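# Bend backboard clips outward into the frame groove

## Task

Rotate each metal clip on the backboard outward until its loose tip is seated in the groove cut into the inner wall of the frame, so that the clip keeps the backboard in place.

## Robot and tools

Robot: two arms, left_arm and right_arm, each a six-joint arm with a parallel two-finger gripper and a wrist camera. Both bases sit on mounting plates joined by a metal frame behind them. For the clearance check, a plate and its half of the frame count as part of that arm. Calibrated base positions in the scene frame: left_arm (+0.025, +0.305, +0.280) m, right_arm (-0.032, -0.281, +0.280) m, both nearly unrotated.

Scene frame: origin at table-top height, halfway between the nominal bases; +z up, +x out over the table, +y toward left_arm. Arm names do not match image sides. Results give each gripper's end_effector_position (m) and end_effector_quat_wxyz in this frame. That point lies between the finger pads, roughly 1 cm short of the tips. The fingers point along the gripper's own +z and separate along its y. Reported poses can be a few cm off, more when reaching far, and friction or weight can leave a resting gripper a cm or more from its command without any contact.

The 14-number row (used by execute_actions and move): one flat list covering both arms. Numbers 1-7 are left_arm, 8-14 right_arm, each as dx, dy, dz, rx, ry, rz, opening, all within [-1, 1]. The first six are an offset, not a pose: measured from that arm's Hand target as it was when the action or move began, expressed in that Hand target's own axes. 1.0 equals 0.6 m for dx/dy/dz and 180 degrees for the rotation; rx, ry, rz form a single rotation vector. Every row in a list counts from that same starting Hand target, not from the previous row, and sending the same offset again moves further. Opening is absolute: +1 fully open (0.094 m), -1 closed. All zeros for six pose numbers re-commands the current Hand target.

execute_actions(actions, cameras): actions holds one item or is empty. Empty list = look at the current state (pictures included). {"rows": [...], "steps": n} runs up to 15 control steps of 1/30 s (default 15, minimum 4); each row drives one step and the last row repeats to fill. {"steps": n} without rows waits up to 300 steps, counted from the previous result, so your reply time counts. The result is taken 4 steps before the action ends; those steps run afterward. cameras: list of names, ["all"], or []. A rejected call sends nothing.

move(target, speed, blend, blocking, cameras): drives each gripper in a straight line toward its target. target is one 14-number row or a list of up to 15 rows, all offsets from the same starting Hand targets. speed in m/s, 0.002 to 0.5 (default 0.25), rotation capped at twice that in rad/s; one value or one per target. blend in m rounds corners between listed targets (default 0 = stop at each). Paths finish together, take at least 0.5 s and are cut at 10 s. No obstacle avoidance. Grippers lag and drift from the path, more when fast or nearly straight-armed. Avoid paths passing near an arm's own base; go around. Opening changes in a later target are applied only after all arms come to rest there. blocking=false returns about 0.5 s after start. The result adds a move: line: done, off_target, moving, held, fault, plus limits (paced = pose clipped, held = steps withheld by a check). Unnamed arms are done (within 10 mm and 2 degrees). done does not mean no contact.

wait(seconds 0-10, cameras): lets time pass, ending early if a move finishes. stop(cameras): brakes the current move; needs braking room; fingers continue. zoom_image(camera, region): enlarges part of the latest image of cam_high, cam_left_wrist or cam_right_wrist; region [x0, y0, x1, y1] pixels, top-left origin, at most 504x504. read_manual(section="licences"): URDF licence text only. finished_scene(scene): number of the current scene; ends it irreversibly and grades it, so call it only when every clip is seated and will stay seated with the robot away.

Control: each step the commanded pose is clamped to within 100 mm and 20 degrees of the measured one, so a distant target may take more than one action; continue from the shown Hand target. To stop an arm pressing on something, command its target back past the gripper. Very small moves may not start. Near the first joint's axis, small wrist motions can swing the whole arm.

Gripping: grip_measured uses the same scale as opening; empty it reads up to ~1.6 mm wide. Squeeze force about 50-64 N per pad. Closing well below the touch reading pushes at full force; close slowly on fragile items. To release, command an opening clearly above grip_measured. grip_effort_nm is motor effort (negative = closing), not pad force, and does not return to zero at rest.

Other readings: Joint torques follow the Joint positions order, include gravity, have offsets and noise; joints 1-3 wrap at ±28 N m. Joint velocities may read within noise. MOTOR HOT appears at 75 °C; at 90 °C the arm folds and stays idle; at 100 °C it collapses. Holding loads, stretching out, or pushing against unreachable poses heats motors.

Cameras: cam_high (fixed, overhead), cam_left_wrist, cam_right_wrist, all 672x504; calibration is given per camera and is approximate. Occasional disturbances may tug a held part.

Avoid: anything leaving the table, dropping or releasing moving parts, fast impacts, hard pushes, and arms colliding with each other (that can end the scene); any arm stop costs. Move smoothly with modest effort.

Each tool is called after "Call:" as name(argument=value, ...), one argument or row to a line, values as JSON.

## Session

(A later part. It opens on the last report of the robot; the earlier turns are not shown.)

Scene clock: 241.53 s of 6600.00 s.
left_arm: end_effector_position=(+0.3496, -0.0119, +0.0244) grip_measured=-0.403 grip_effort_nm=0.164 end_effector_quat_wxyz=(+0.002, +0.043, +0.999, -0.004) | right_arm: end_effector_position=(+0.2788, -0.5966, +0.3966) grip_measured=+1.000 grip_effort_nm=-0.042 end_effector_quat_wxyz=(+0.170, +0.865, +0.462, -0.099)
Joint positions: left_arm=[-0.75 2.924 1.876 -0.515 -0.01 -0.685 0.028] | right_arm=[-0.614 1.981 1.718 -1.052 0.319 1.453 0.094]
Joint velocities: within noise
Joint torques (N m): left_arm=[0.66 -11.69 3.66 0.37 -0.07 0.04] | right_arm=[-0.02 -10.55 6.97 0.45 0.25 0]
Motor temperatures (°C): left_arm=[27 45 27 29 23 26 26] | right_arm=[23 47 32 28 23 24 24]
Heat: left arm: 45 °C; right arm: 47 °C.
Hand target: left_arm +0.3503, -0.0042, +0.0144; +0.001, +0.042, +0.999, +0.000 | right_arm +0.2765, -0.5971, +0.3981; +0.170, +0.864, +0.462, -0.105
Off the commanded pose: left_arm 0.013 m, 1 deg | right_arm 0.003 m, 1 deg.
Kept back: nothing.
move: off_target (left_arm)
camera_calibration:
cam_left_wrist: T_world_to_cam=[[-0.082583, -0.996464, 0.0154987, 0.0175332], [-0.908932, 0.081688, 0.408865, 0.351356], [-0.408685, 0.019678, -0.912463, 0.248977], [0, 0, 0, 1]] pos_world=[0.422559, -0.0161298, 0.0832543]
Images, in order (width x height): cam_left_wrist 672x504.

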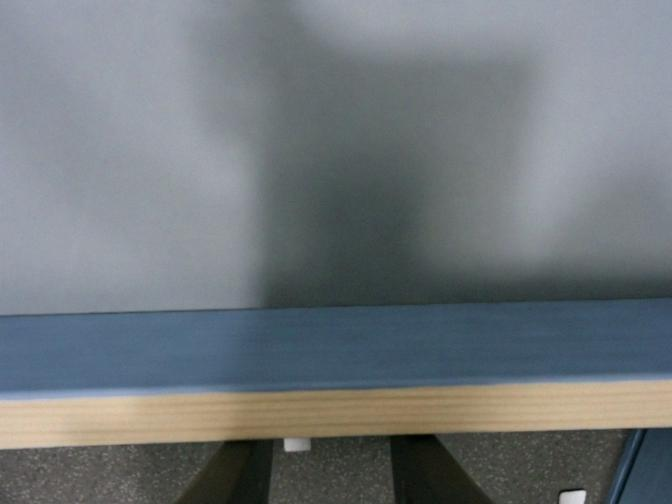

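Call:
move(
  target=[
    [0,0,-0.05,0,0,0,-0.4,0,0,0,0,0,0,1],
    [0,0.008,-0.05,0,0,0,-0.4,0,0,0,0,0,0,1],
    [0,0.006,0,0,0,0,-0.4,0,0,0,0,0,0,1],
  ],
  speed=0.06,
  cameras=["cam_left_wrist"],
)

Scene clock: 243.20 s of 6600.00 s.
left_arm: end_effector_position=(+0.3485, -0.0018, +0.0246) grip_measured=-0.403 grip_effort_nm=0.159 end_effector_quat_wxyz=(-0.003, +0.039, +0.999, -0.001) | right_arm: end_effector_position=(+0.2788, -0.5966, +0.3966) grip_measured=+1.000 grip_effort_nm=-0.042 end_effector_quat_wxyz=(+0.170, +0.865, +0.462, -0.099)
Joint positions: left_arm=[-0.736 2.908 1.837 -0.503 -0.01 -0.677 0.028] | right_arm=[-0.614 1.981 1.718 -1.052 0.319 1.453 0.094]
Joint velocities: within noise
Joint torques (N m): left_arm=[0.02 -10.74 5.09 0.34 -0.07 0.04] | right_arm=[0.08 -10.59 7.08 0.42 0.31 -0.02]
Motor temperatures (°C): left_arm=[27 45 27 29 23 26 26] | right_arm=[23 47 32 28 23 24 24]
Heat: left arm: 45 °C; right arm: 47 °C.
Hand target: left_arm +0.3506, -0.0006, +0.0144; +0.001, +0.042, +0.999, +0.000 | right_arm +0.2765, -0.5971, +0.3981; +0.170, +0.864, +0.462, -0.105
Off the commanded pose: left_arm 0.010 m, 0 deg | right_arm 0.003 m, 1 deg.
Kept back: nothing.
move: done
camera_calibration:
cam_left_wrist: T_world_to_cam=[[-0.075792, -0.997086, 0.00863128, 0.0253022], [-0.90622, 0.0724907, 0.416546, 0.348301], [-0.415958, 0.023749, -0.909073, 0.25092], [0, 0, 0, 1]] pos_world=[0.421927, -0.00597926, 0.0828029]
Images, in order (width x height): cam_left_wrist 672x504.

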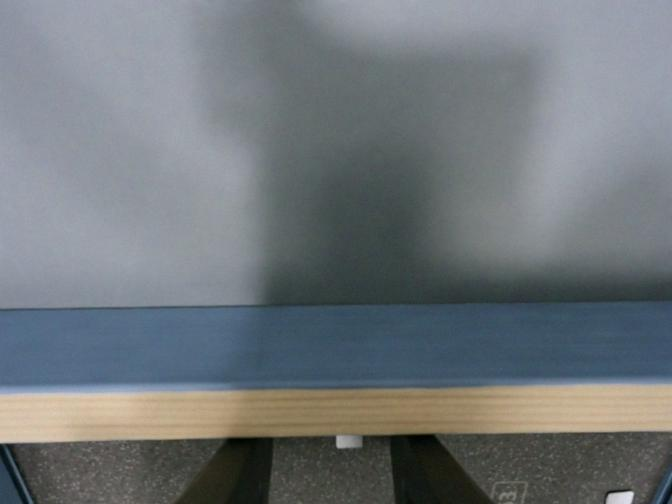

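Call:
move(
  target=[
    [0,0,0,0,0,0,-0.65,0,0,0,0,0,0,1],
    [0,0,0,0,0,0,-0.8,0,0,0,0,0,0,1],
  ],
  speed=0.06,
  cameras=["cam_left_wrist"],
)

Call:
zoom_image(
  camera="cam_left_wrist",
  region=[220, 340, 440, 504],
)

Scene clock: 245.57 s of 6600.00 s.
left_arm: end_effector_position=(+0.3495, -0.0030, +0.0246) grip_measured=-0.797 grip_effort_nm=-0.125 end_effector_quat_wxyz=(-0.001, +0.039, +0.999, -0.003) | right_arm: end_effector_position=(+0.2788, -0.5966, +0.3966) grip_measured=+1.000 grip_effort_nm=-0.037 end_effector_quat_wxyz=(+0.170, +0.865, +0.462, -0.099)
Joint positions: left_arm=[-0.735 2.909 1.839 -0.499 -0.008 -0.677 0.01] | right_arm=[-0.614 1.981 1.718 -1.052 0.319 1.453 0.094]
Joint velocities: within noise
Joint torques (N m): left_arm=[0.01 -10.84 4.97 0.32 -0.08 0.03] | right_arm=[0.2 -10.41 7.02 0.47 0.27 -0.02]
Motor temperatures (°C): left_arm=[27 45 27 29 23 26 26] | right_arm=[23 47 32 28 23 24 24]
Heat: left arm: 45 °C; right arm: 47 °C.
Hand target: left_arm +0.3506, -0.0006, +0.0145; +0.001, +0.042, +0.999, +0.000 | right_arm +0.2765, -0.5971, +0.3981; +0.170, +0.864, +0.462, -0.105
Off the commanded pose: left_arm 0.010 m, 1 deg | right_arm 0.003 m, 1 deg.
Kept back: nothing.
move: done
camera_calibration:
cam_left_wrist: T_world_to_cam=[[-0.0753663, -0.997065, 0.0134689, 0.0239054], [-0.907322, 0.0741732, 0.413842, 0.349788], [-0.413626, 0.0189691, -0.910249, 0.250577], [0, 0, 0, 1]] pos_world=[0.422817, -0.0068628, 0.0830089]
Images, in order (width x height): cam_left_wrist 672x504.

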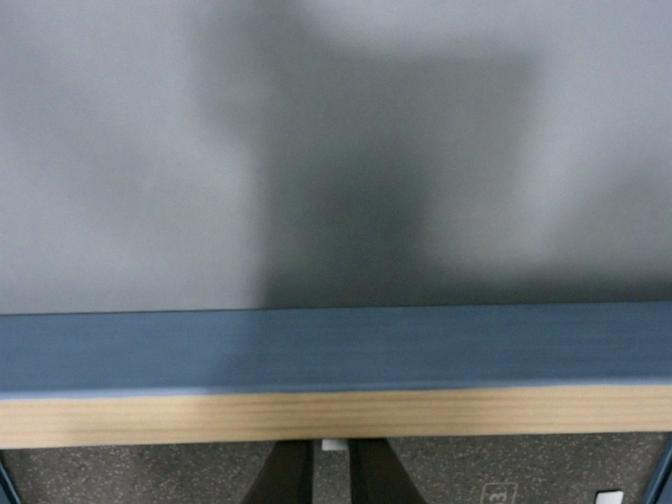

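Scaled by 2.291 from the camera's 672x504 image, which has a finer 960x720 frame.

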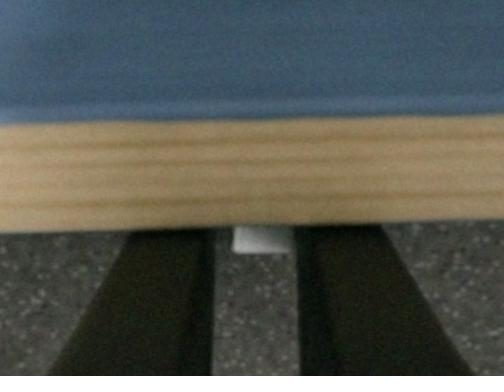

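Call:
move(
  target=[
    [0,0,-0.008,0,0,0,-0.84,0,0,0,0,0,0,1],
    [-0.0029,0.0109,-0.008,0,0,0.1667,-0.84,0,0,0,0,0,0,1],
  ],
  speed=0.15,
  cameras=["cam_left_wrist"],
)

Call:
zoom_image(
  camera="cam_left_wrist",
  region=[220, 340, 440, 504],
)

Scene clock: 248.70 s of 6600.00 s.
left_arm: end_effector_position=(+0.3495, -0.0009, +0.0245) grip_measured=-0.837 grip_effort_nm=-0.125 end_effector_quat_wxyz=(-0.004, +0.298, +0.955, -0.003) | right_arm: end_effector_position=(+0.2788, -0.5966, +0.3966) grip_measured=+1.000 grip_effort_nm=-0.032 end_effector_quat_wxyz=(+0.170, +0.865, +0.462, -0.099)
Joint positions: left_arm=[-0.731 2.909 1.839 -0.504 -0.005 -0.146 0.008] | right_arm=[-0.614 1.981 1.718 -1.052 0.319 1.453 0.094]
Joint velocities: within noise
Joint torques (N m): left_arm=[0.72 -12.75 2.93 0.39 -0.12 0.06] | right_arm=[0.05 -10.59 6.93 0.41 0.29 -0.04]
Motor temperatures (°C): left_arm=[27 45 27 29 23 26 26] | right_arm=[23 47 32 28 23 24 24]
Heat: left arm: 45 °C; right arm: 47 °C.
Hand target: left_arm +0.3528, +0.0058, +0.0193; +0.000, +0.299, +0.954, +0.001 | right_arm +0.2765, -0.5971, +0.3981; +0.170, +0.864, +0.462, -0.105
Off the commanded pose: left_arm 0.009 m, 1 deg | right_arm 0.003 m, 1 deg.
Kept back: nothing.
move: done
camera_calibration:
cam_left_wrist: T_world_to_cam=[[-0.565827, -0.824373, 0.0157839, 0.197498], [-0.745894, 0.519932, 0.416309, 0.293555], [-0.3514, 0.223786, -0.909086, 0.228922], [0, 0, 0, 1]] pos_world=[0.411154, -0.0410464, 0.0827825]
Images, in order (width x height): cam_left_wrist 672x504.

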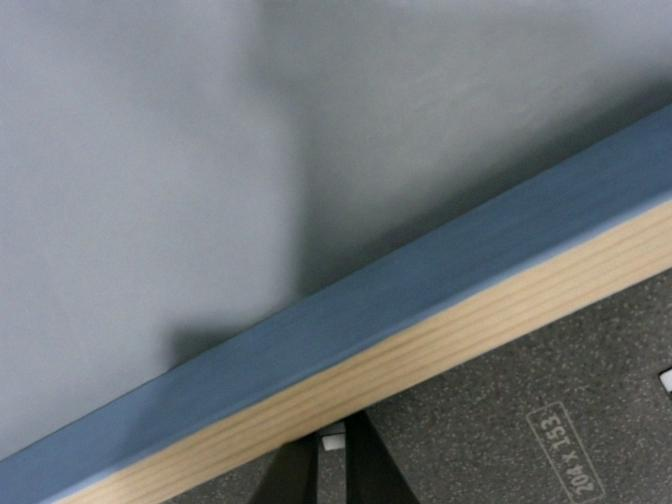

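Scaled by 2.291 from the camera's 672x504 image, which has a finer 960x720 frame.

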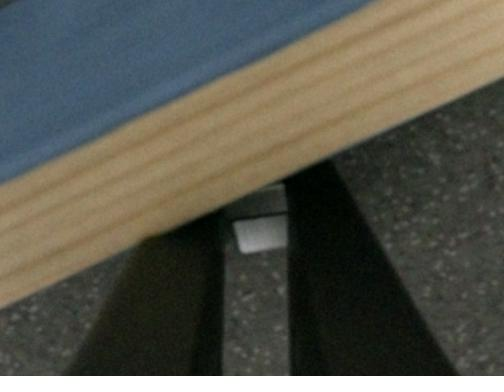

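Call:
move(
  target=[
    [-0.004,0.0124,0,0,0,0.194,-0.84,0,0,0,0,0,0,1],
  ],
  speed=0.15,
  cameras=["cam_left_wrist"],
)

Call:
zoom_image(
  camera="cam_left_wrist",
  region=[220, 340, 440, 504],
)

Scene clock: 251.43 s of 6600.00 s.
left_arm: end_effector_position=(+0.3517, +0.0025, +0.0245) grip_measured=-0.837 grip_effort_nm=-0.120 end_effector_quat_wxyz=(-0.004, +0.573, +0.819, -0.009) | right_arm: end_effector_position=(+0.2788, -0.5966, +0.3966) grip_measured=+1.000 grip_effort_nm=-0.032 end_effector_quat_wxyz=(+0.170, +0.865, +0.462, -0.099)
Joint positions: left_arm=[-0.718 2.909 1.839 -0.507 0.005 0.483 0.008] | right_arm=[-0.614 1.981 1.718 -1.052 0.319 1.453 0.094]
Joint velocities: within noise
Joint torques (N m): left_arm=[1.1 -12.49 3.58 0.37 -0.22 0.05] | right_arm=[-0.02 -10.47 6.86 0.48 0.27 0.02]
Motor temperatures (°C): left_arm=[27 45 27 29 23 26 26] | right_arm=[23 47 32 28 23 24 24]
Heat: left arm: 45 °C; right arm: 47 °C.
Hand target: left_arm +0.3592, +0.0106, +0.0193; +0.000, +0.572, +0.821, +0.001 | right_arm +0.2765, -0.5971, +0.3981; +0.170, +0.864, +0.462, -0.105
Off the commanded pose: left_arm 0.012 m, 1 deg | right_arm 0.003 m, 1 deg.
Kept back: nothing.
move: off_target (left_arm)
camera_calibration:
cam_left_wrist: T_world_to_cam=[[-0.938098, -0.345312, 0.0270403, 0.331041], [-0.304834, 0.860155, 0.408912, 0.137659], [-0.164461, 0.375357, -0.912173, 0.162838], [0, 0, 0, 1]] pos_world=[0.379293, -0.0652185, 0.0832949]
Images, in order (width x height): cam_left_wrist 672x504.

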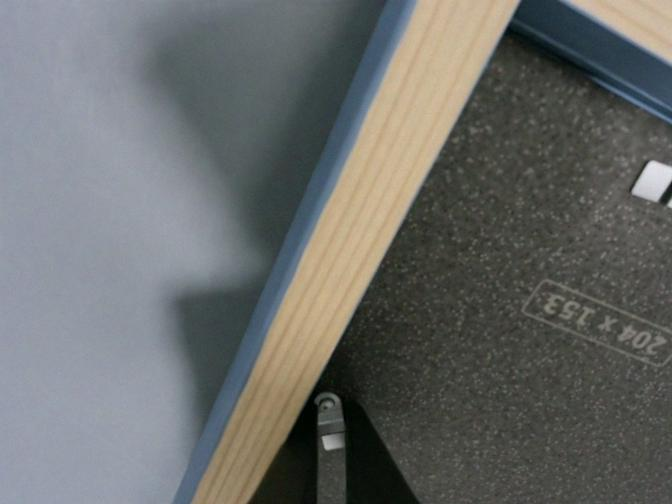

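Scaled by 2.291 from the camera's 672x504 image, which has a finer 960x720 frame.

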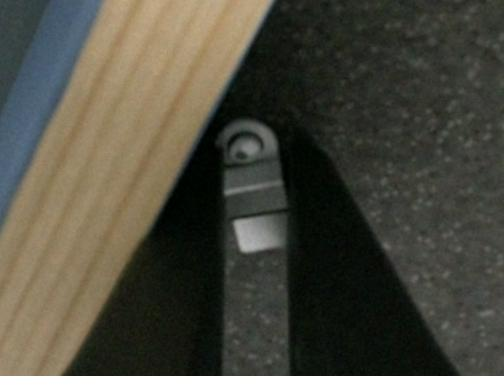

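Call:
move(
  target=[
    [0,0,0,0,0,0,-0.7,0,0,0,0,0,0,1],
    [0,0,-0.065,0,0,0,-0.7,0,0,0,0,0,0,1],
    [-0.0082,0.010,-0.065,0,0,0.138,-0.05,0,0,0,0,0,0,1],
  ],
  speed=0.15,
  cameras=["cam_left_wrist"],
)

Scene clock: 255.17 s of 6600.00 s.
left_arm: end_effector_position=(+0.3574, +0.0121, +0.0501) grip_measured=-0.053 grip_effort_nm=0.164 end_effector_quat_wxyz=(-0.008, +0.734, +0.680, -0.001) | right_arm: end_effector_position=(+0.2788, -0.5966, +0.3966) grip_measured=+1.000 grip_effort_nm=-0.042 end_effector_quat_wxyz=(+0.170, +0.865, +0.462, -0.099)
Joint positions: left_arm=[-0.701 2.83 1.793 -0.55 -0.013 0.925 0.045] | right_arm=[-0.614 1.981 1.718 -1.052 0.319 1.453 0.094]
Joint velocities: within noise
Joint torques (N m): left_arm=[0.2 -14.23 5.53 0.05 -0.03 0.04] | right_arm=[0.08 -10.52 6.94 0.43 0.28 -0.01]
Motor temperatures (°C): left_arm=[27 46 27 29 23 26 26] | right_arm=[23 47 32 28 23 24 24]
Heat: left arm: 46 °C; right arm: 47 °C.
Hand target: left_arm +0.3665, +0.0079, +0.0584; +0.000, +0.735, +0.678, +0.001 | right_arm +0.2765, -0.5971, +0.3981; +0.170, +0.864, +0.462, -0.105
Off the commanded pose: left_arm 0.013 m, 1 deg | right_arm 0.003 m, 1 deg.
Kept back: nothing.
move: off_target (left_arm); target 3's new opening was sent with left_arm's hand 0.013 m and 1 deg from that target
camera_calibration:
cam_left_wrist: T_world_to_cam=[[-0.997114, 0.0729459, 0.0210571, 0.355304], [0.0750264, 0.904139, 0.420599, -0.0162203], [0.0116424, 0.420965, -0.907002, 0.11983], [0, 0, 0, 1]] pos_world=[0.354101, -0.0616969, 0.108027]
Images, in order (width x height): cam_left_wrist 672x504.

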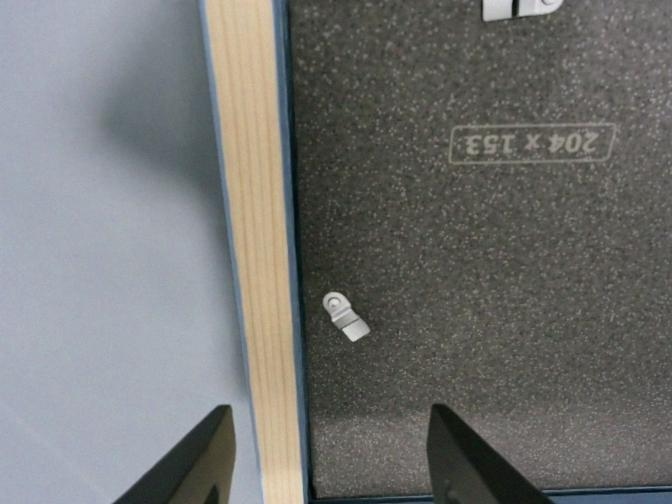

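Call:
move(
  target=[
    [0.0011,0.0016,0.068,0,0,0,-0.05,0,0,0,0,0,0,1],
  ],
  speed=0.08,
  cameras=["cam_left_wrist"],
)

Scene clock: 256.30 s of 6600.00 s.
left_arm: end_effector_position=(+0.3655, +0.0076, +0.0245) grip_measured=-0.053 grip_effort_nm=0.164 end_effector_quat_wxyz=(+0.000, +0.733, +0.680, +0.000) | right_arm: end_effector_position=(+0.2788, -0.5966, +0.3966) grip_measured=+1.000 grip_effort_nm=-0.032 end_effector_quat_wxyz=(+0.170, +0.865, +0.462, -0.099)
Joint positions: left_arm=[-0.697 2.925 1.879 -0.525 -0.014 0.929 0.045] | right_arm=[-0.614 1.981 1.718 -1.052 0.319 1.453 0.094]
Joint velocities: within noise
Joint torques (N m): left_arm=[0.09 -11.54 5.14 0.25 -0.02 0.04] | right_arm=[0.06 -10.47 7.02 0.45 0.31 -0.02]
Motor temperatures (°C): left_arm=[27 46 27 29 23 26 26] | right_arm=[23 47 32 28 23 24 24]
Heat: left arm: 46 °C; right arm: 47 °C.
Hand target: left_arm +0.3675, +0.0085, +0.0176; +0.000, +0.735, +0.678, +0.001 | right_arm +0.2765, -0.5971, +0.3981; +0.170, +0.864, +0.462, -0.105
Off the commanded pose: left_arm 0.007 m, 0 deg | right_arm 0.003 m, 1 deg.
Kept back: nothing.
move: done
camera_calibration:
cam_left_wrist: T_world_to_cam=[[-0.997395, 0.071733, 0.00758022, 0.364719], [0.068472, 0.908488, 0.412263, 0.000548241], [0.0226863, 0.411708, -0.911034, 0.0944856], [0, 0, 0, 1]] pos_world=[0.361587, -0.0655609, 0.0830888]
Images, in order (width x height): cam_left_wrist 672x504.

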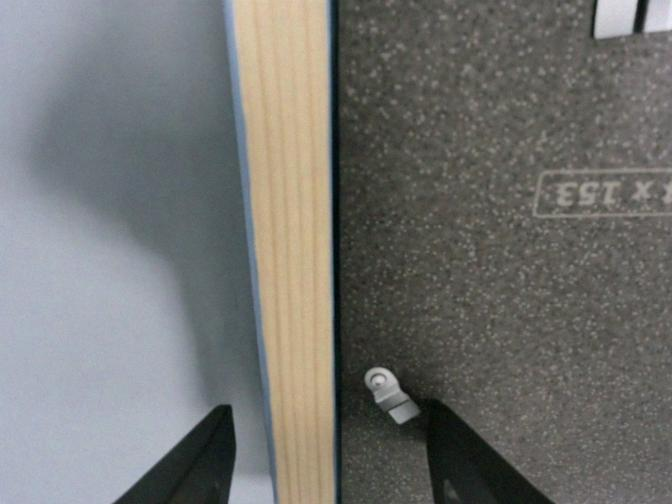

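Call:
execute_actions(
  actions=[],
  cameras=["cam_left_wrist"],
)

Call:
zoom_image(
  camera="cam_left_wrist",
  region=[260, 320, 460, 470],
)

Scene clock: 257.60 s of 6600.00 s.
left_arm: end_effector_position=(+0.3655, +0.0076, +0.0245) grip_measured=-0.053 grip_effort_nm=0.168 end_effector_quat_wxyz=(+0.000, +0.733, +0.680, +0.000) | right_arm: end_effector_position=(+0.2788, -0.5966, +0.3966) grip_measured=+1.000 grip_effort_nm=-0.037 end_effector_quat_wxyz=(+0.170, +0.865, +0.462, -0.099)
Joint positions: left_arm=[-0.697 2.925 1.879 -0.525 -0.014 0.929 0.045] | right_arm=[-0.614 1.981 1.718 -1.052 0.319 1.453 0.094]
Joint velocities: within noise
Joint torques (N m): left_arm=[0.09 -11.55 5.18 0.26 -0.02 0.03] | right_arm=[-0.23 -10.55 6.95 0.41 0.29 -0.03]
Motor temperatures (°C): left_arm=[27 46 27 28 23 26 26] | right_arm=[23 47 32 28 23 24 24]
Heat: left arm: 46 °C; right arm: 47 °C.
Hand target: left_arm +0.3675, +0.0085, +0.0176; +0.000, +0.735, +0.678, +0.001 | right_arm +0.2765, -0.5971, +0.3981; +0.170, +0.864, +0.462, -0.105
Off the commanded pose: left_arm 0.007 m, 0 deg | right_arm 0.003 m, 1 deg.
Steps of this call (1-39: nothing new was sent). Readings (end_effector_position of left_arm | right_arm):
1: (+0.3655, +0.0076, +0.0245) | (+0.2788, -0.5966, +0.3966)
2: (+0.3655, +0.0076, +0.0245) | (+0.2788, -0.5966, +0.3966)
4: (+0.3655, +0.0076, +0.0245) | (+0.2788, -0.5966, +0.3966)
8: (+0.3655, +0.0076, +0.0245) | (+0.2788, -0.5966, +0.3966)
39: the state above
camera_calibration:
cam_left_wrist: T_world_to_cam=[[-0.997368, 0.0721135, 0.00758032, 0.364706], [0.0688186, 0.908462, 0.412263, 0.000421752], [0.0228433, 0.411699, -0.911034, 0.0944283], [0, 0, 0, 1]] pos_world=[0.36156, -0.0655594, 0.0830889]
Images, in order (width x height): cam_left_wrist 672x504.

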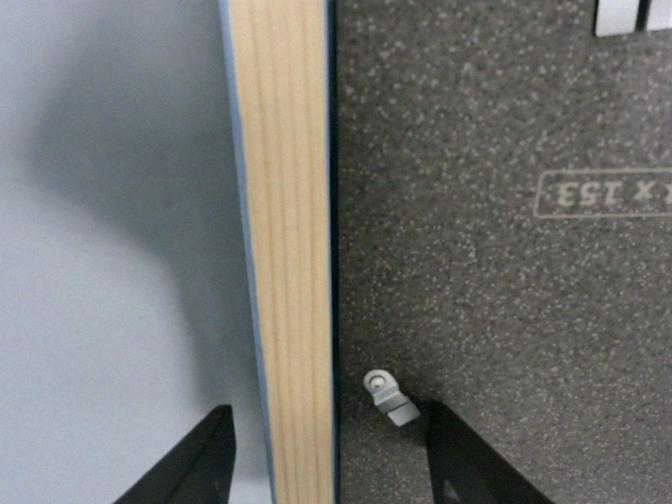

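Scaled by 2.520 from the camera's 672x504 image, which has a finer 960x720 frame.

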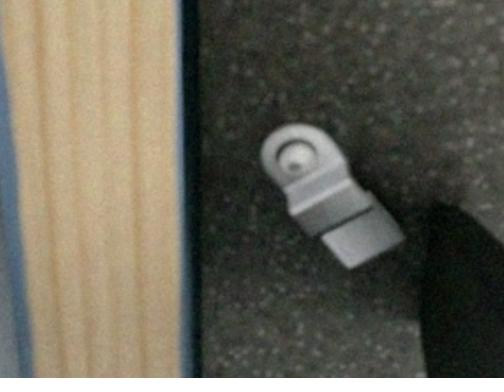

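Call:
move(
  target=[0,0,0,0,0,0,-0.4,0,0,0,0,0,0,1],
  speed=0.05,
  cameras=["cam_left_wrist"],
)

Call:
zoom_image(
  camera="cam_left_wrist",
  region=[260, 320, 460, 470],
)

Call:
move(
  target=[0,0,0,0,0,0,-0.55,0,0,0,0,0,0,1],
  speed=0.05,
  cameras=["cam_left_wrist"],
)

Call:
zoom_image(
  camera="cam_left_wrist",
  region=[260, 320, 460, 470],
)

Scene clock: 258.63 s of 6600.00 s.
left_arm: end_effector_position=(+0.3651, +0.0078, +0.0245) grip_measured=-0.397 grip_effort_nm=-0.144 end_effector_quat_wxyz=(-0.001, +0.733, +0.680, +0.000) | right_arm: end_effector_position=(+0.2788, -0.5966, +0.3966) grip_measured=+1.000 grip_effort_nm=-0.037 end_effector_quat_wxyz=(+0.170, +0.865, +0.462, -0.099)
Joint positions: left_arm=[-0.697 2.925 1.879 -0.527 -0.013 0.93 0.028] | right_arm=[-0.614 1.981 1.718 -1.052 0.319 1.453 0.094]
Joint velocities: within noise
Joint torques (N m): left_arm=[0.08 -11.55 5.19 0.27 -0.03 0.03] | right_arm=[-0.05 -10.58 6.91 0.44 0.31 -0.02]
Motor temperatures (°C): left_arm=[27 46 27 28 23 26 26] | right_arm=[23 47 32 28 23 24 24]
Heat: left arm: 46 °C; right arm: 47 °C.
Hand target: left_arm +0.3675, +0.0085, +0.0176; +0.000, +0.735, +0.678, +0.001 | right_arm +0.2765, -0.5971, +0.3981; +0.170, +0.864, +0.462, -0.105
Off the commanded pose: left_arm 0.007 m, 0 deg | right_arm 0.003 m, 1 deg.
Kept back: nothing.
move: done
camera_calibration:
cam_left_wrist: T_world_to_cam=[[-0.997325, 0.0725103, 0.00925856, 0.364261], [0.0698645, 0.908259, 0.412535, -0.0000730031], [0.0215039, 0.412079, -0.910895, 0.0948599], [0, 0, 0, 1]] pos_world=[0.361252, -0.0654361, 0.083065]
Images, in order (width x height): cam_left_wrist 672x504.

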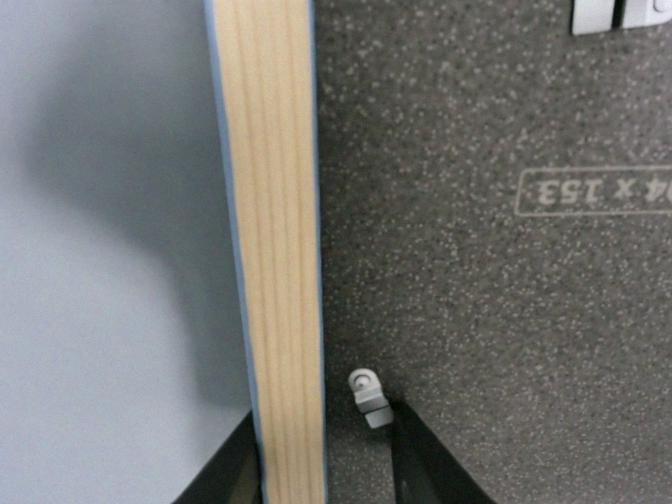

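Scaled by 2.520 from the camera's 672x504 image, which has a finer 960x720 frame.

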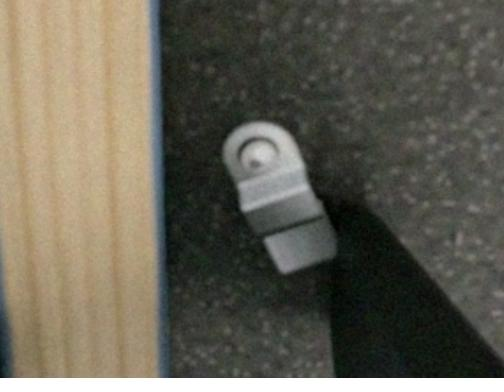

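Scene clock: 259.33 s of 6600.00 s.
left_arm: end_effector_position=(+0.3673, +0.0073, +0.0248) grip_measured=-0.546 grip_effort_nm=-0.164 end_effector_quat_wxyz=(+0.002, +0.733, +0.680, +0.001) | right_arm: end_effector_position=(+0.2788, -0.5966, +0.3966) grip_measured=+1.000 grip_effort_nm=-0.037 end_effector_quat_wxyz=(+0.170, +0.865, +0.462, -0.099)
Joint positions: left_arm=[-0.695 2.925 1.881 -0.521 -0.016 0.93 0.021] | right_arm=[-0.614 1.981 1.718 -1.052 0.319 1.453 0.094]
Joint velocities: within noise
Joint torques (N m): left_arm=[0.01 -11.55 5.09 0.24 0 0.03] | right_arm=[-0.09 -10.56 6.83 0.41 0.26 -0.02]
Motor temperatures (°C): left_arm=[27 46 27 28 23 26 26] | right_arm=[23 47 32 28 23 24 24]
Heat: left arm: 46 °C; right arm: 47 °C.
Hand target: left_arm +0.3675, +0.0085, +0.0176; +0.000, +0.735, +0.678, +0.001 | right_arm +0.2765, -0.5971, +0.3981; +0.170, +0.864, +0.462, -0.105
Off the commanded pose: left_arm 0.007 m, 0 deg | right_arm 0.003 m, 1 deg.
Kept back: nothing.
move: done
camera_calibration:
cam_left_wrist: T_world_to_cam=[[-0.997454, 0.0712828, 0.00194812, 0.36672], [0.0657818, 0.909246, 0.411028, 0.00164619], [0.0275279, 0.41011, -0.911621, 0.0930743], [0, 0, 0, 1]] pos_world=[0.363116, -0.0658083, 0.0834574]
Images, in order (width x height): cam_left_wrist 672x504.

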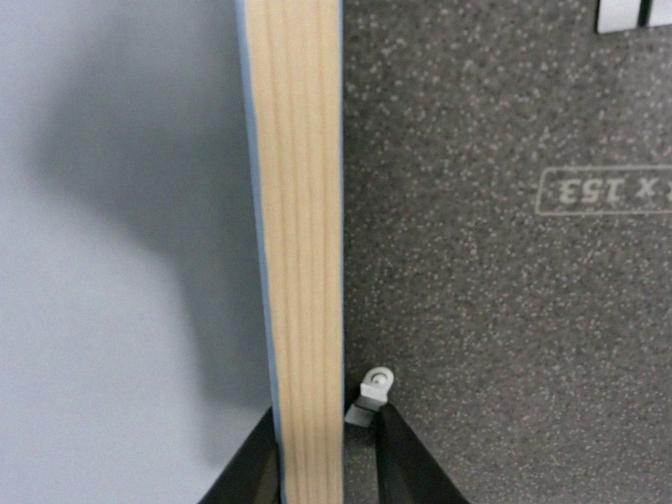

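Scaled by 2.520 from the camera's 672x504 image, which has a finer 960x720 frame.

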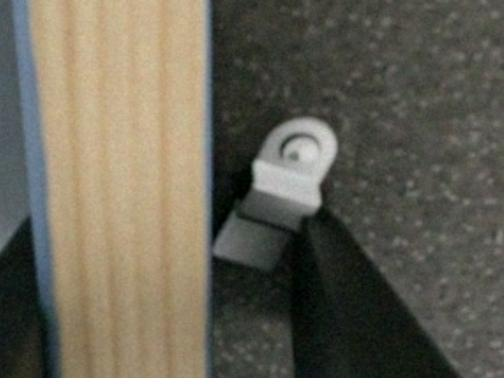

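Call:
move(
  target=[0,0,0,0,0,0,-0.64,0,0,0,0,0,0,1],
  speed=0.05,
  cameras=["cam_left_wrist"],
)

Call:
zoom_image(
  camera="cam_left_wrist",
  region=[260, 320, 460, 470],
)

Call:
move(
  target=[0,0,0,0,0,0,-0.8,0,0,0,0,0,0,1],
  speed=0.05,
  cameras=["cam_left_wrist"],
)

Call:
zoom_image(
  camera="cam_left_wrist",
  region=[260, 320, 460, 470],
)

Scene clock: 260.27 s of 6600.00 s.
left_arm: end_effector_position=(+0.3686, +0.0073, +0.0248) grip_measured=-0.636 grip_effort_nm=-0.173 end_effector_quat_wxyz=(+0.004, +0.733, +0.680, +0.003) | right_arm: end_effector_position=(+0.2788, -0.5966, +0.3966) grip_measured=+1.000 grip_effort_nm=-0.032 end_effector_quat_wxyz=(+0.170, +0.865, +0.462, -0.099)
Joint positions: left_arm=[-0.695 2.925 1.881 -0.518 -0.019 0.93 0.017] | right_arm=[-0.614 1.981 1.718 -1.052 0.319 1.453 0.094]
Joint velocities: within noise
Joint torques (N m): left_arm=[-0.06 -11.58 5.11 0.2 0.04 0.02] | right_arm=[0.03 -10.58 6.95 0.38 0.32 -0.01]
Motor temperatures (°C): left_arm=[27 46 27 28 23 26 26] | right_arm=[23 47 32 28 23 24 24]
Heat: left arm: 46 °C; right arm: 47 °C.
Hand target: left_arm +0.3675, +0.0085, +0.0176; +0.000, +0.735, +0.678, +0.001 | right_arm +0.2765, -0.5971, +0.3981; +0.170, +0.864, +0.462, -0.105
Off the commanded pose: left_arm 0.007 m, 1 deg | right_arm 0.003 m, 1 deg.
Kept back: nothing.
move: done
camera_calibration:
cam_left_wrist: T_world_to_cam=[[-0.997485, 0.0708319, -0.00269763, 0.368099], [0.0634707, 0.909471, 0.410895, 0.00241487], [0.0315579, 0.40969, -0.911679, 0.0915606], [0, 0, 0, 1]] pos_world=[0.364131, -0.0657809, 0.0834746]
Images, in order (width x height): cam_left_wrist 672x504.

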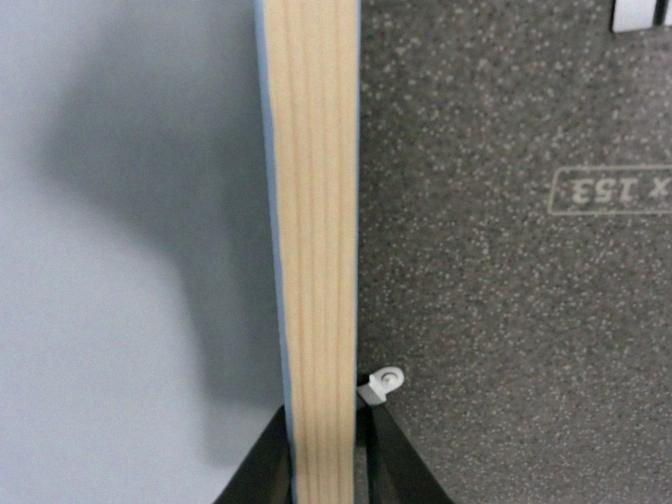

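Scaled by 2.520 from the camera's 672x504 image, which has a finer 960x720 frame.

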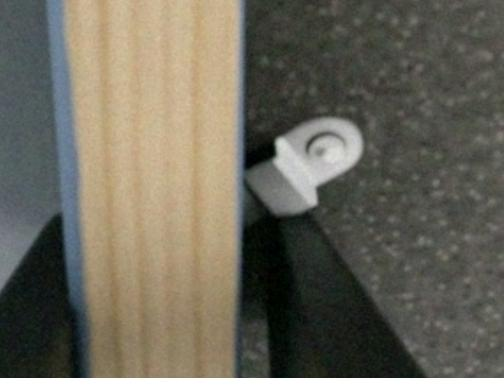

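Scene clock: 260.97 s of 6600.00 s.
left_arm: end_effector_position=(+0.3697, +0.0071, +0.0249) grip_measured=-0.757 grip_effort_nm=-1.009 end_effector_quat_wxyz=(+0.005, +0.732, +0.681, +0.004) | right_arm: end_effector_position=(+0.2788, -0.5966, +0.3966) grip_measured=+1.000 grip_effort_nm=-0.037 end_effector_quat_wxyz=(+0.170, +0.865, +0.462, -0.099)
Joint positions: left_arm=[-0.694 2.925 1.881 -0.515 -0.021 0.929 0.011] | right_arm=[-0.614 1.981 1.718 -1.052 0.319 1.453 0.094]
Joint velocities: within noise
Joint torques (N m): left_arm=[-0.08 -11.59 5.03 0.19 0.06 0.04] | right_arm=[-0.13 -10.54 6.91 0.45 0.27 -0.02]
Motor temperatures (°C): left_arm=[27 46 27 28 23 26 26] | right_arm=[23 47 32 28 23 24 24]
Heat: left arm: 46 °C; right arm: 47 °C.
Hand target: left_arm +0.3676, +0.0085, +0.0176; +0.000, +0.735, +0.678, +0.001 | right_arm +0.2765, -0.5971, +0.3981; +0.170, +0.864, +0.462, -0.105
Off the commanded pose: left_arm 0.008 m, 1 deg | right_arm 0.003 m, 1 deg.
Kept back: nothing.
move: done
camera_calibration:
cam_left_wrist: T_world_to_cam=[[-0.997552, 0.069624, -0.00650677, 0.369294], [0.0608094, 0.909659, 0.41088, 0.00340527], [0.0345261, 0.409479, -0.911666, 0.0906193], [0, 0, 0, 1]] pos_world=[0.365055, -0.0659161, 0.0836183]
Images, in order (width x height): cam_left_wrist 672x504.

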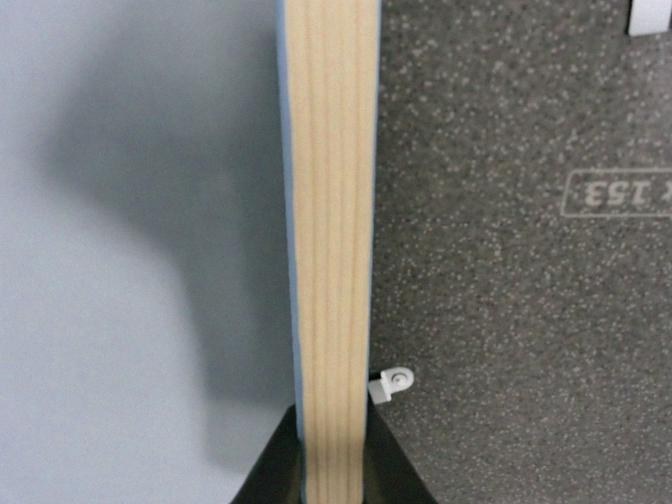

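Scaled by 2.520 from the camera's 672x504 image, which has a finer 960x720 frame.

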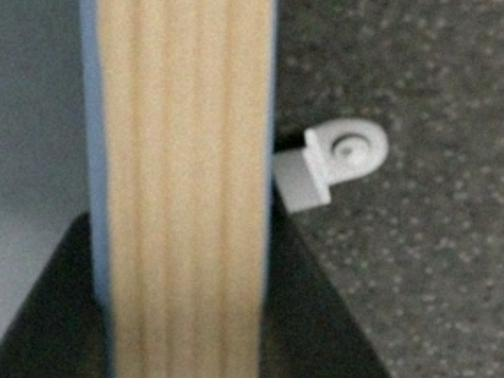

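Call:
move(
  target=[
    [0,0,0,0,0,0,-0.3,0,0,0,0,0,0,1],
    [-0.003,0.001,-0.05,0,0,0,-0.3,0,0,0,0,0,0,1],
    [-0.003,0.001,0,0,0,0,-0.3,0,0,0,0,0,0,1],
  ],
  speed=0.08,
  cameras=["cam_left_wrist"],
)

Call:
zoom_image(
  camera="cam_left_wrist",
  region=[260, 320, 460, 470],
)

Scene clock: 263.10 s of 6600.00 s.
left_arm: end_effector_position=(+0.3682, +0.0086, +0.0246) grip_measured=-0.303 grip_effort_nm=0.164 end_effector_quat_wxyz=(-0.001, +0.733, +0.681, +0.004) | right_arm: end_effector_position=(+0.2788, -0.5966, +0.3966) grip_measured=+1.000 grip_effort_nm=-0.037 end_effector_quat_wxyz=(+0.170, +0.865, +0.462, -0.099)
Joint positions: left_arm=[-0.694 2.929 1.89 -0.533 -0.022 0.93 0.033] | right_arm=[-0.614 1.981 1.718 -1.052 0.319 1.453 0.094]
Joint velocities: within noise
Joint torques (N m): left_arm=[-0.25 -11.49 5.24 0.27 0.06 0.01] | right_arm=[-0.05 -10.62 6.87 0.44 0.31 -0.03]
Motor temperatures (°C): left_arm=[27 46 27 28 23 26 26] | right_arm=[23 47 32 28 23 24 24]
Heat: left arm: 46 °C; right arm: 47 °C.
Hand target: left_arm +0.3679, +0.0068, +0.0174; +0.000, +0.735, +0.678, +0.001 | right_arm +0.2765, -0.5971, +0.3981; +0.170, +0.864, +0.462, -0.105
Off the commanded pose: left_arm 0.007 m, 1 deg | right_arm 0.003 m, 1 deg.
Kept back: nothing.
move: done
camera_calibration:
cam_left_wrist: T_world_to_cam=[[-0.997529, 0.0701879, 0.0030993, 0.367472], [0.0650451, 0.905965, 0.418326, 0.000582983], [0.0265536, 0.417494, -0.908292, 0.0925925], [0, 0, 0, 1]] pos_world=[0.364067, -0.0649771, 0.0827182]
Images, in order (width x height): cam_left_wrist 672x504.

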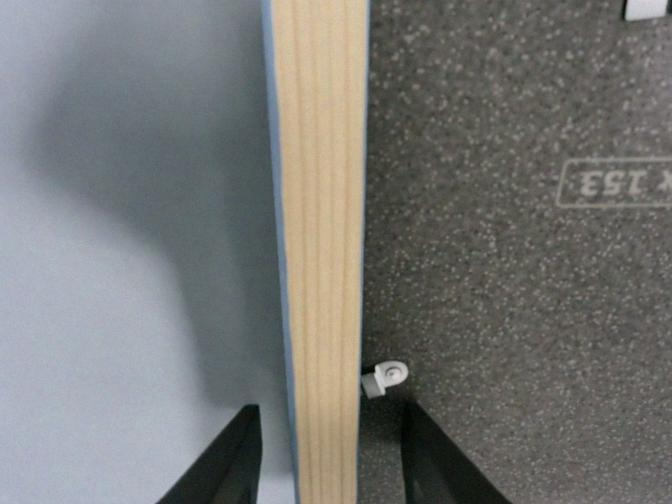

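Scaled by 2.520 from the camera's 672x504 image, which has a finer 960x720 frame.

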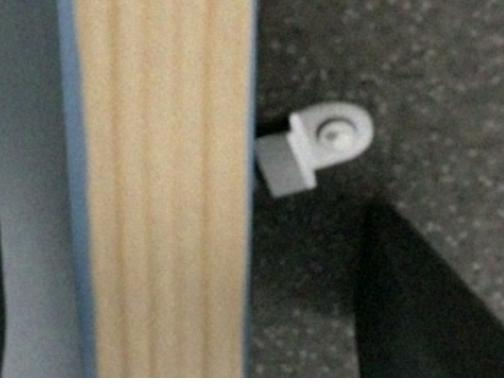

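Call:
move(
  target=[
    [-0.0045,0.001,-0.05,0,0,0,-0.3,0,0,0,0,0,0,1],
    [-0.0045,0.001,0,0,0,0,-0.3,0,0,0,0,0,0,1],
    [-0.0045,0.001,0,0,0,0,-0.6,0,0,0,0,0,0,1],
  ],
  speed=0.08,
  cameras=["cam_left_wrist"],
)

Call:
zoom_image(
  camera="cam_left_wrist",
  region=[260, 320, 460, 470],
)

Scene clock: 264.97 s of 6600.00 s.
left_arm: end_effector_position=(+0.3697, +0.0070, +0.0247) grip_measured=-0.597 grip_effort_nm=-0.129 end_effector_quat_wxyz=(-0.001, +0.733, +0.681, +0.003) | right_arm: end_effector_position=(+0.2788, -0.5966, +0.3966) grip_measured=+1.000 grip_effort_nm=-0.032 end_effector_quat_wxyz=(+0.170, +0.865, +0.462, -0.099)
Joint positions: left_arm=[-0.694 2.935 1.907 -0.542 -0.021 0.93 0.019] | right_arm=[-0.614 1.981 1.718 -1.052 0.319 1.453 0.094]
Joint velocities: within noise
Joint torques (N m): left_arm=[-0.58 -11.54 5.33 0.26 0.05 -0.02] | right_arm=[-0.03 -10.54 6.94 0.46 0.25 -0.04]
Motor temperatures (°C): left_arm=[27 46 27 28 23 26 26] | right_arm=[23 47 32 28 23 24 24]
Heat: left arm: 46 °C; right arm: 47 °C.
Hand target: left_arm +0.3682, +0.0040, +0.0175; +0.000, +0.735, +0.678, +0.001 | right_arm +0.2765, -0.5971, +0.3981; +0.170, +0.864, +0.462, -0.105
Off the commanded pose: left_arm 0.008 m, 0 deg | right_arm 0.003 m, 1 deg.
Kept back: nothing.
move: done
camera_calibration:
cam_left_wrist: T_world_to_cam=[[-0.997526, 0.0701899, 0.00378652, 0.369043], [0.0653575, 0.906326, 0.417494, 0.00176527], [0.025872, 0.416709, -0.908672, 0.0935395], [0, 0, 0, 1]] pos_world=[0.365594, -0.0664817, 0.0828623]
Images, in order (width x height): cam_left_wrist 672x504.

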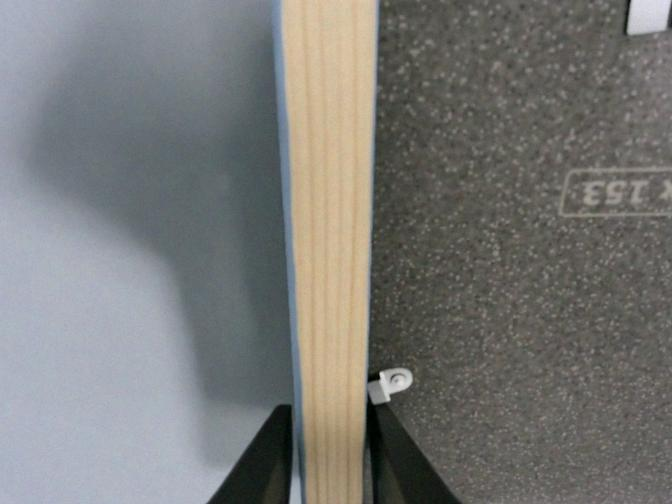

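Scaled by 2.520 from the camera's 672x504 image, which has a finer 960x720 frame.

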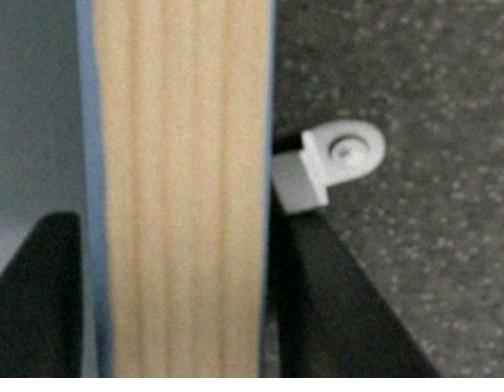

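Call:
move(
  target=[-0.005,0,0,0,0,0,-0.6,0,0,0,0,0,0,1],
  speed=0.05,
  cameras=["cam_left_wrist"],
)

Call:
zoom_image(
  camera="cam_left_wrist",
  region=[260, 320, 460, 470],
)

Scene clock: 265.90 s of 6600.00 s.
left_arm: end_effector_position=(+0.3702, +0.0049, +0.0249) grip_measured=-0.597 grip_effort_nm=-0.125 end_effector_quat_wxyz=(+0.000, +0.733, +0.680, +0.003) | right_arm: end_effector_position=(+0.2788, -0.5966, +0.3966) grip_measured=+1.000 grip_effort_nm=-0.037 end_effector_quat_wxyz=(+0.170, +0.865, +0.462, -0.099)
Joint positions: left_arm=[-0.697 2.939 1.917 -0.548 -0.021 0.93 0.019] | right_arm=[-0.614 1.981 1.718 -1.052 0.319 1.453 0.094]
Joint velocities: within noise
Joint torques (N m): left_arm=[-0.77 -11.44 5.64 0.25 0.05 -0.08] | right_arm=[0.01 -10.55 6.94 0.42 0.25 0]
Motor temperatures (°C): left_arm=[27 46 27 28 23 26 26] | right_arm=[23 47 32 28 23 24 24]
Heat: left arm: 46 °C; right arm: 47 °C.
Hand target: left_arm +0.3682, +0.0008, +0.0176; +0.000, +0.735, +0.678, +0.001 | right_arm +0.2765, -0.5971, +0.3981; +0.170, +0.864, +0.462, -0.105
Off the commanded pose: left_arm 0.009 m, 0 deg | right_arm 0.003 m, 1 deg.
Kept back: nothing.
move: done
camera_calibration:
cam_left_wrist: T_world_to_cam=[[-0.997341, 0.0728355, 0.00253813, 0.369714], [0.0672675, 0.906579, 0.416642, 0.00284898], [0.0280453, 0.415704, -0.909067, 0.0938466], [0, 0, 0, 1]] pos_world=[0.365907, -0.0685235, 0.0831875]
Images, in order (width x height): cam_left_wrist 672x504.

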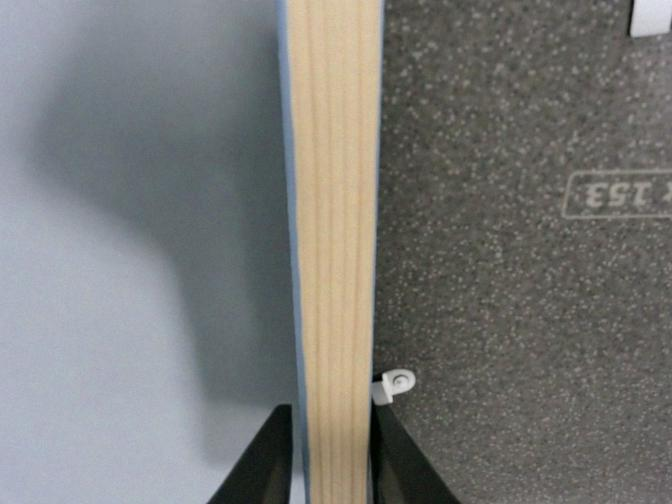

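Scaled by 2.520 from the camera's 672x504 image, which has a finer 960x720 frame.

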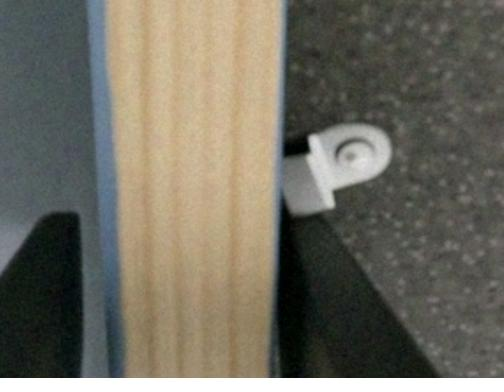

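Call:
move(
  target=[-0.005,0,0,0,0,0,-0.6,0,0,0,0,0,0,1],
  speed=0.05,
  cameras=["cam_left_wrist"],
)

Call:
zoom_image(
  camera="cam_left_wrist",
  region=[260, 320, 460, 470],
)

Scene clock: 266.83 s of 6600.00 s.
left_arm: end_effector_position=(+0.3702, +0.0048, +0.0250) grip_measured=-0.597 grip_effort_nm=-0.129 end_effector_quat_wxyz=(-0.003, +0.734, +0.679, +0.004) | right_arm: end_effector_position=(+0.2788, -0.5966, +0.3966) grip_measured=+1.000 grip_effort_nm=-0.032 end_effector_quat_wxyz=(+0.170, +0.865, +0.462, -0.099)
Joint positions: left_arm=[-0.698 2.944 1.93 -0.562 -0.023 0.93 0.019] | right_arm=[-0.614 1.981 1.718 -1.052 0.319 1.453 0.094]
Joint velocities: within noise
Joint torques (N m): left_arm=[-1.1 -11.47 5.7 0.28 0.09 -0.12] | right_arm=[0.06 -10.55 7.13 0.44 0.28 -0.03]
Motor temperatures (°C): left_arm=[27 46 27 28 23 26 26] | right_arm=[23 47 32 28 23 24 24]
Heat: left arm: 46 °C; right arm: 47 °C.
Hand target: left_arm +0.3678, -0.0020, +0.0174; +0.000, +0.735, +0.678, +0.001 | right_arm +0.2765, -0.5971, +0.3981; +0.170, +0.864, +0.462, -0.105
Off the commanded pose: left_arm 0.010 m, 1 deg | right_arm 0.003 m, 1 deg.
Kept back: nothing.
move: done
camera_calibration:
cam_left_wrist: T_world_to_cam=[[-0.997235, 0.0740448, 0.00633674, 0.369523], [0.0698016, 0.903988, 0.421822, 0.00188964], [0.0255054, 0.421098, -0.906657, 0.0947491], [0, 0, 0, 1]] pos_world=[0.365953, -0.0689681, 0.0827662]
Images, in order (width x height): cam_left_wrist 672x504.

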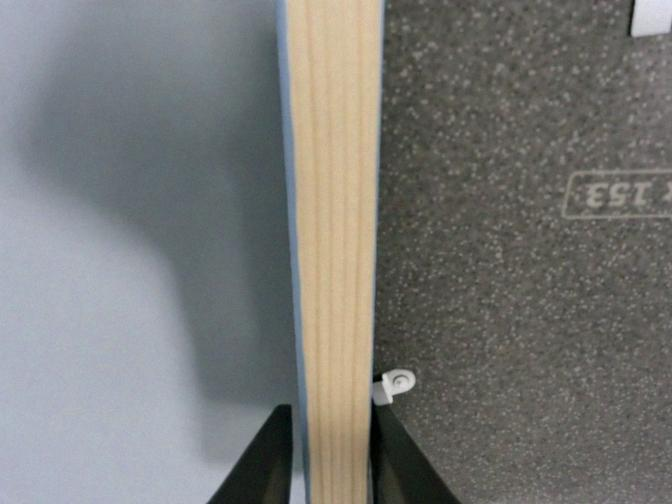

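Scaled by 2.520 from the camera's 672x504 image, which has a finer 960x720 frame.

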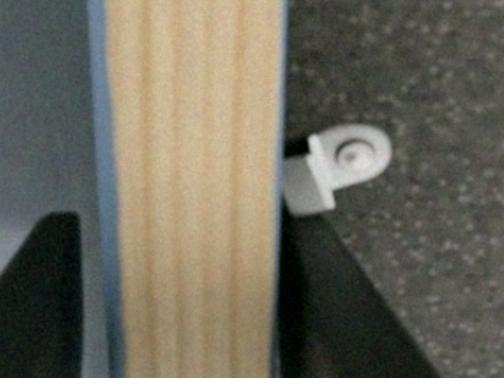

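Call:
move(
  target=[-0.001,0,0,0,0,0,-0.8,0,0,0,0,0,0,1],
  speed=0.05,
  cameras=["cam_left_wrist"],
)

Call:
zoom_image(
  camera="cam_left_wrist",
  region=[260, 320, 460, 470],
)

Scene clock: 267.77 s of 6600.00 s.
left_arm: end_effector_position=(+0.3697, +0.0043, +0.0249) grip_measured=-0.757 grip_effort_nm=-1.004 end_effector_quat_wxyz=(-0.004, +0.733, +0.680, +0.005) | right_arm: end_effector_position=(+0.2788, -0.5966, +0.3966) grip_measured=+1.000 grip_effort_nm=-0.032 end_effector_quat_wxyz=(+0.170, +0.865, +0.462, -0.099)
Joint positions: left_arm=[-0.7 2.945 1.931 -0.563 -0.024 0.926 0.011] | right_arm=[-0.614 1.981 1.718 -1.052 0.319 1.453 0.094]
Joint velocities: within noise
Joint torques (N m): left_arm=[-1.06 -11.34 5.85 0.28 0.09 -0.09] | right_arm=[0.14 -10.56 7.01 0.45 0.3 -0.02]
Motor temperatures (°C): left_arm=[27 45 27 28 23 26 26] | right_arm=[23 47 32 28 23 24 24]
Heat: left arm: 45 °C; right arm: 47 °C.
Hand target: left_arm +0.3678, -0.0027, +0.0175; +0.000, +0.735, +0.678, +0.001 | right_arm +0.2765, -0.5971, +0.3981; +0.170, +0.864, +0.462, -0.105
Off the commanded pose: left_arm 0.010 m, 1 deg | right_arm 0.003 m, 1 deg.
Kept back: nothing.
move: done
camera_calibration:
cam_left_wrist: T_world_to_cam=[[-0.997404, 0.0717676, 0.00588433, 0.369206], [0.0675187, 0.903685, 0.42284, 0.00320336], [0.0250286, 0.42214, -0.906185, 0.0951191], [0, 0, 0, 1]] pos_world=[0.365651, -0.0695454, 0.0826684]
Images, in order (width x height): cam_left_wrist 672x504.

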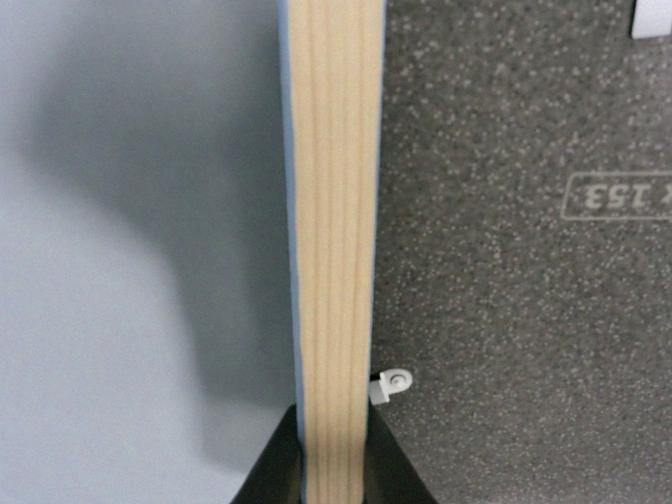

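Scaled by 2.520 from the camera's 672x504 image, which has a finer 960x720 frame.

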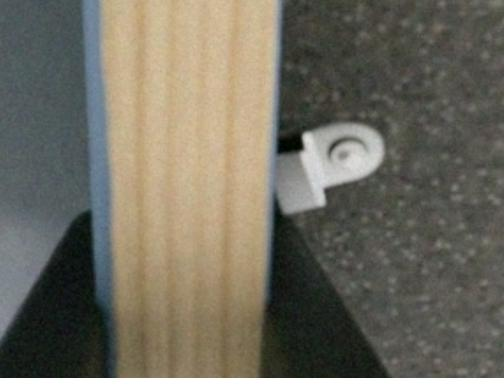

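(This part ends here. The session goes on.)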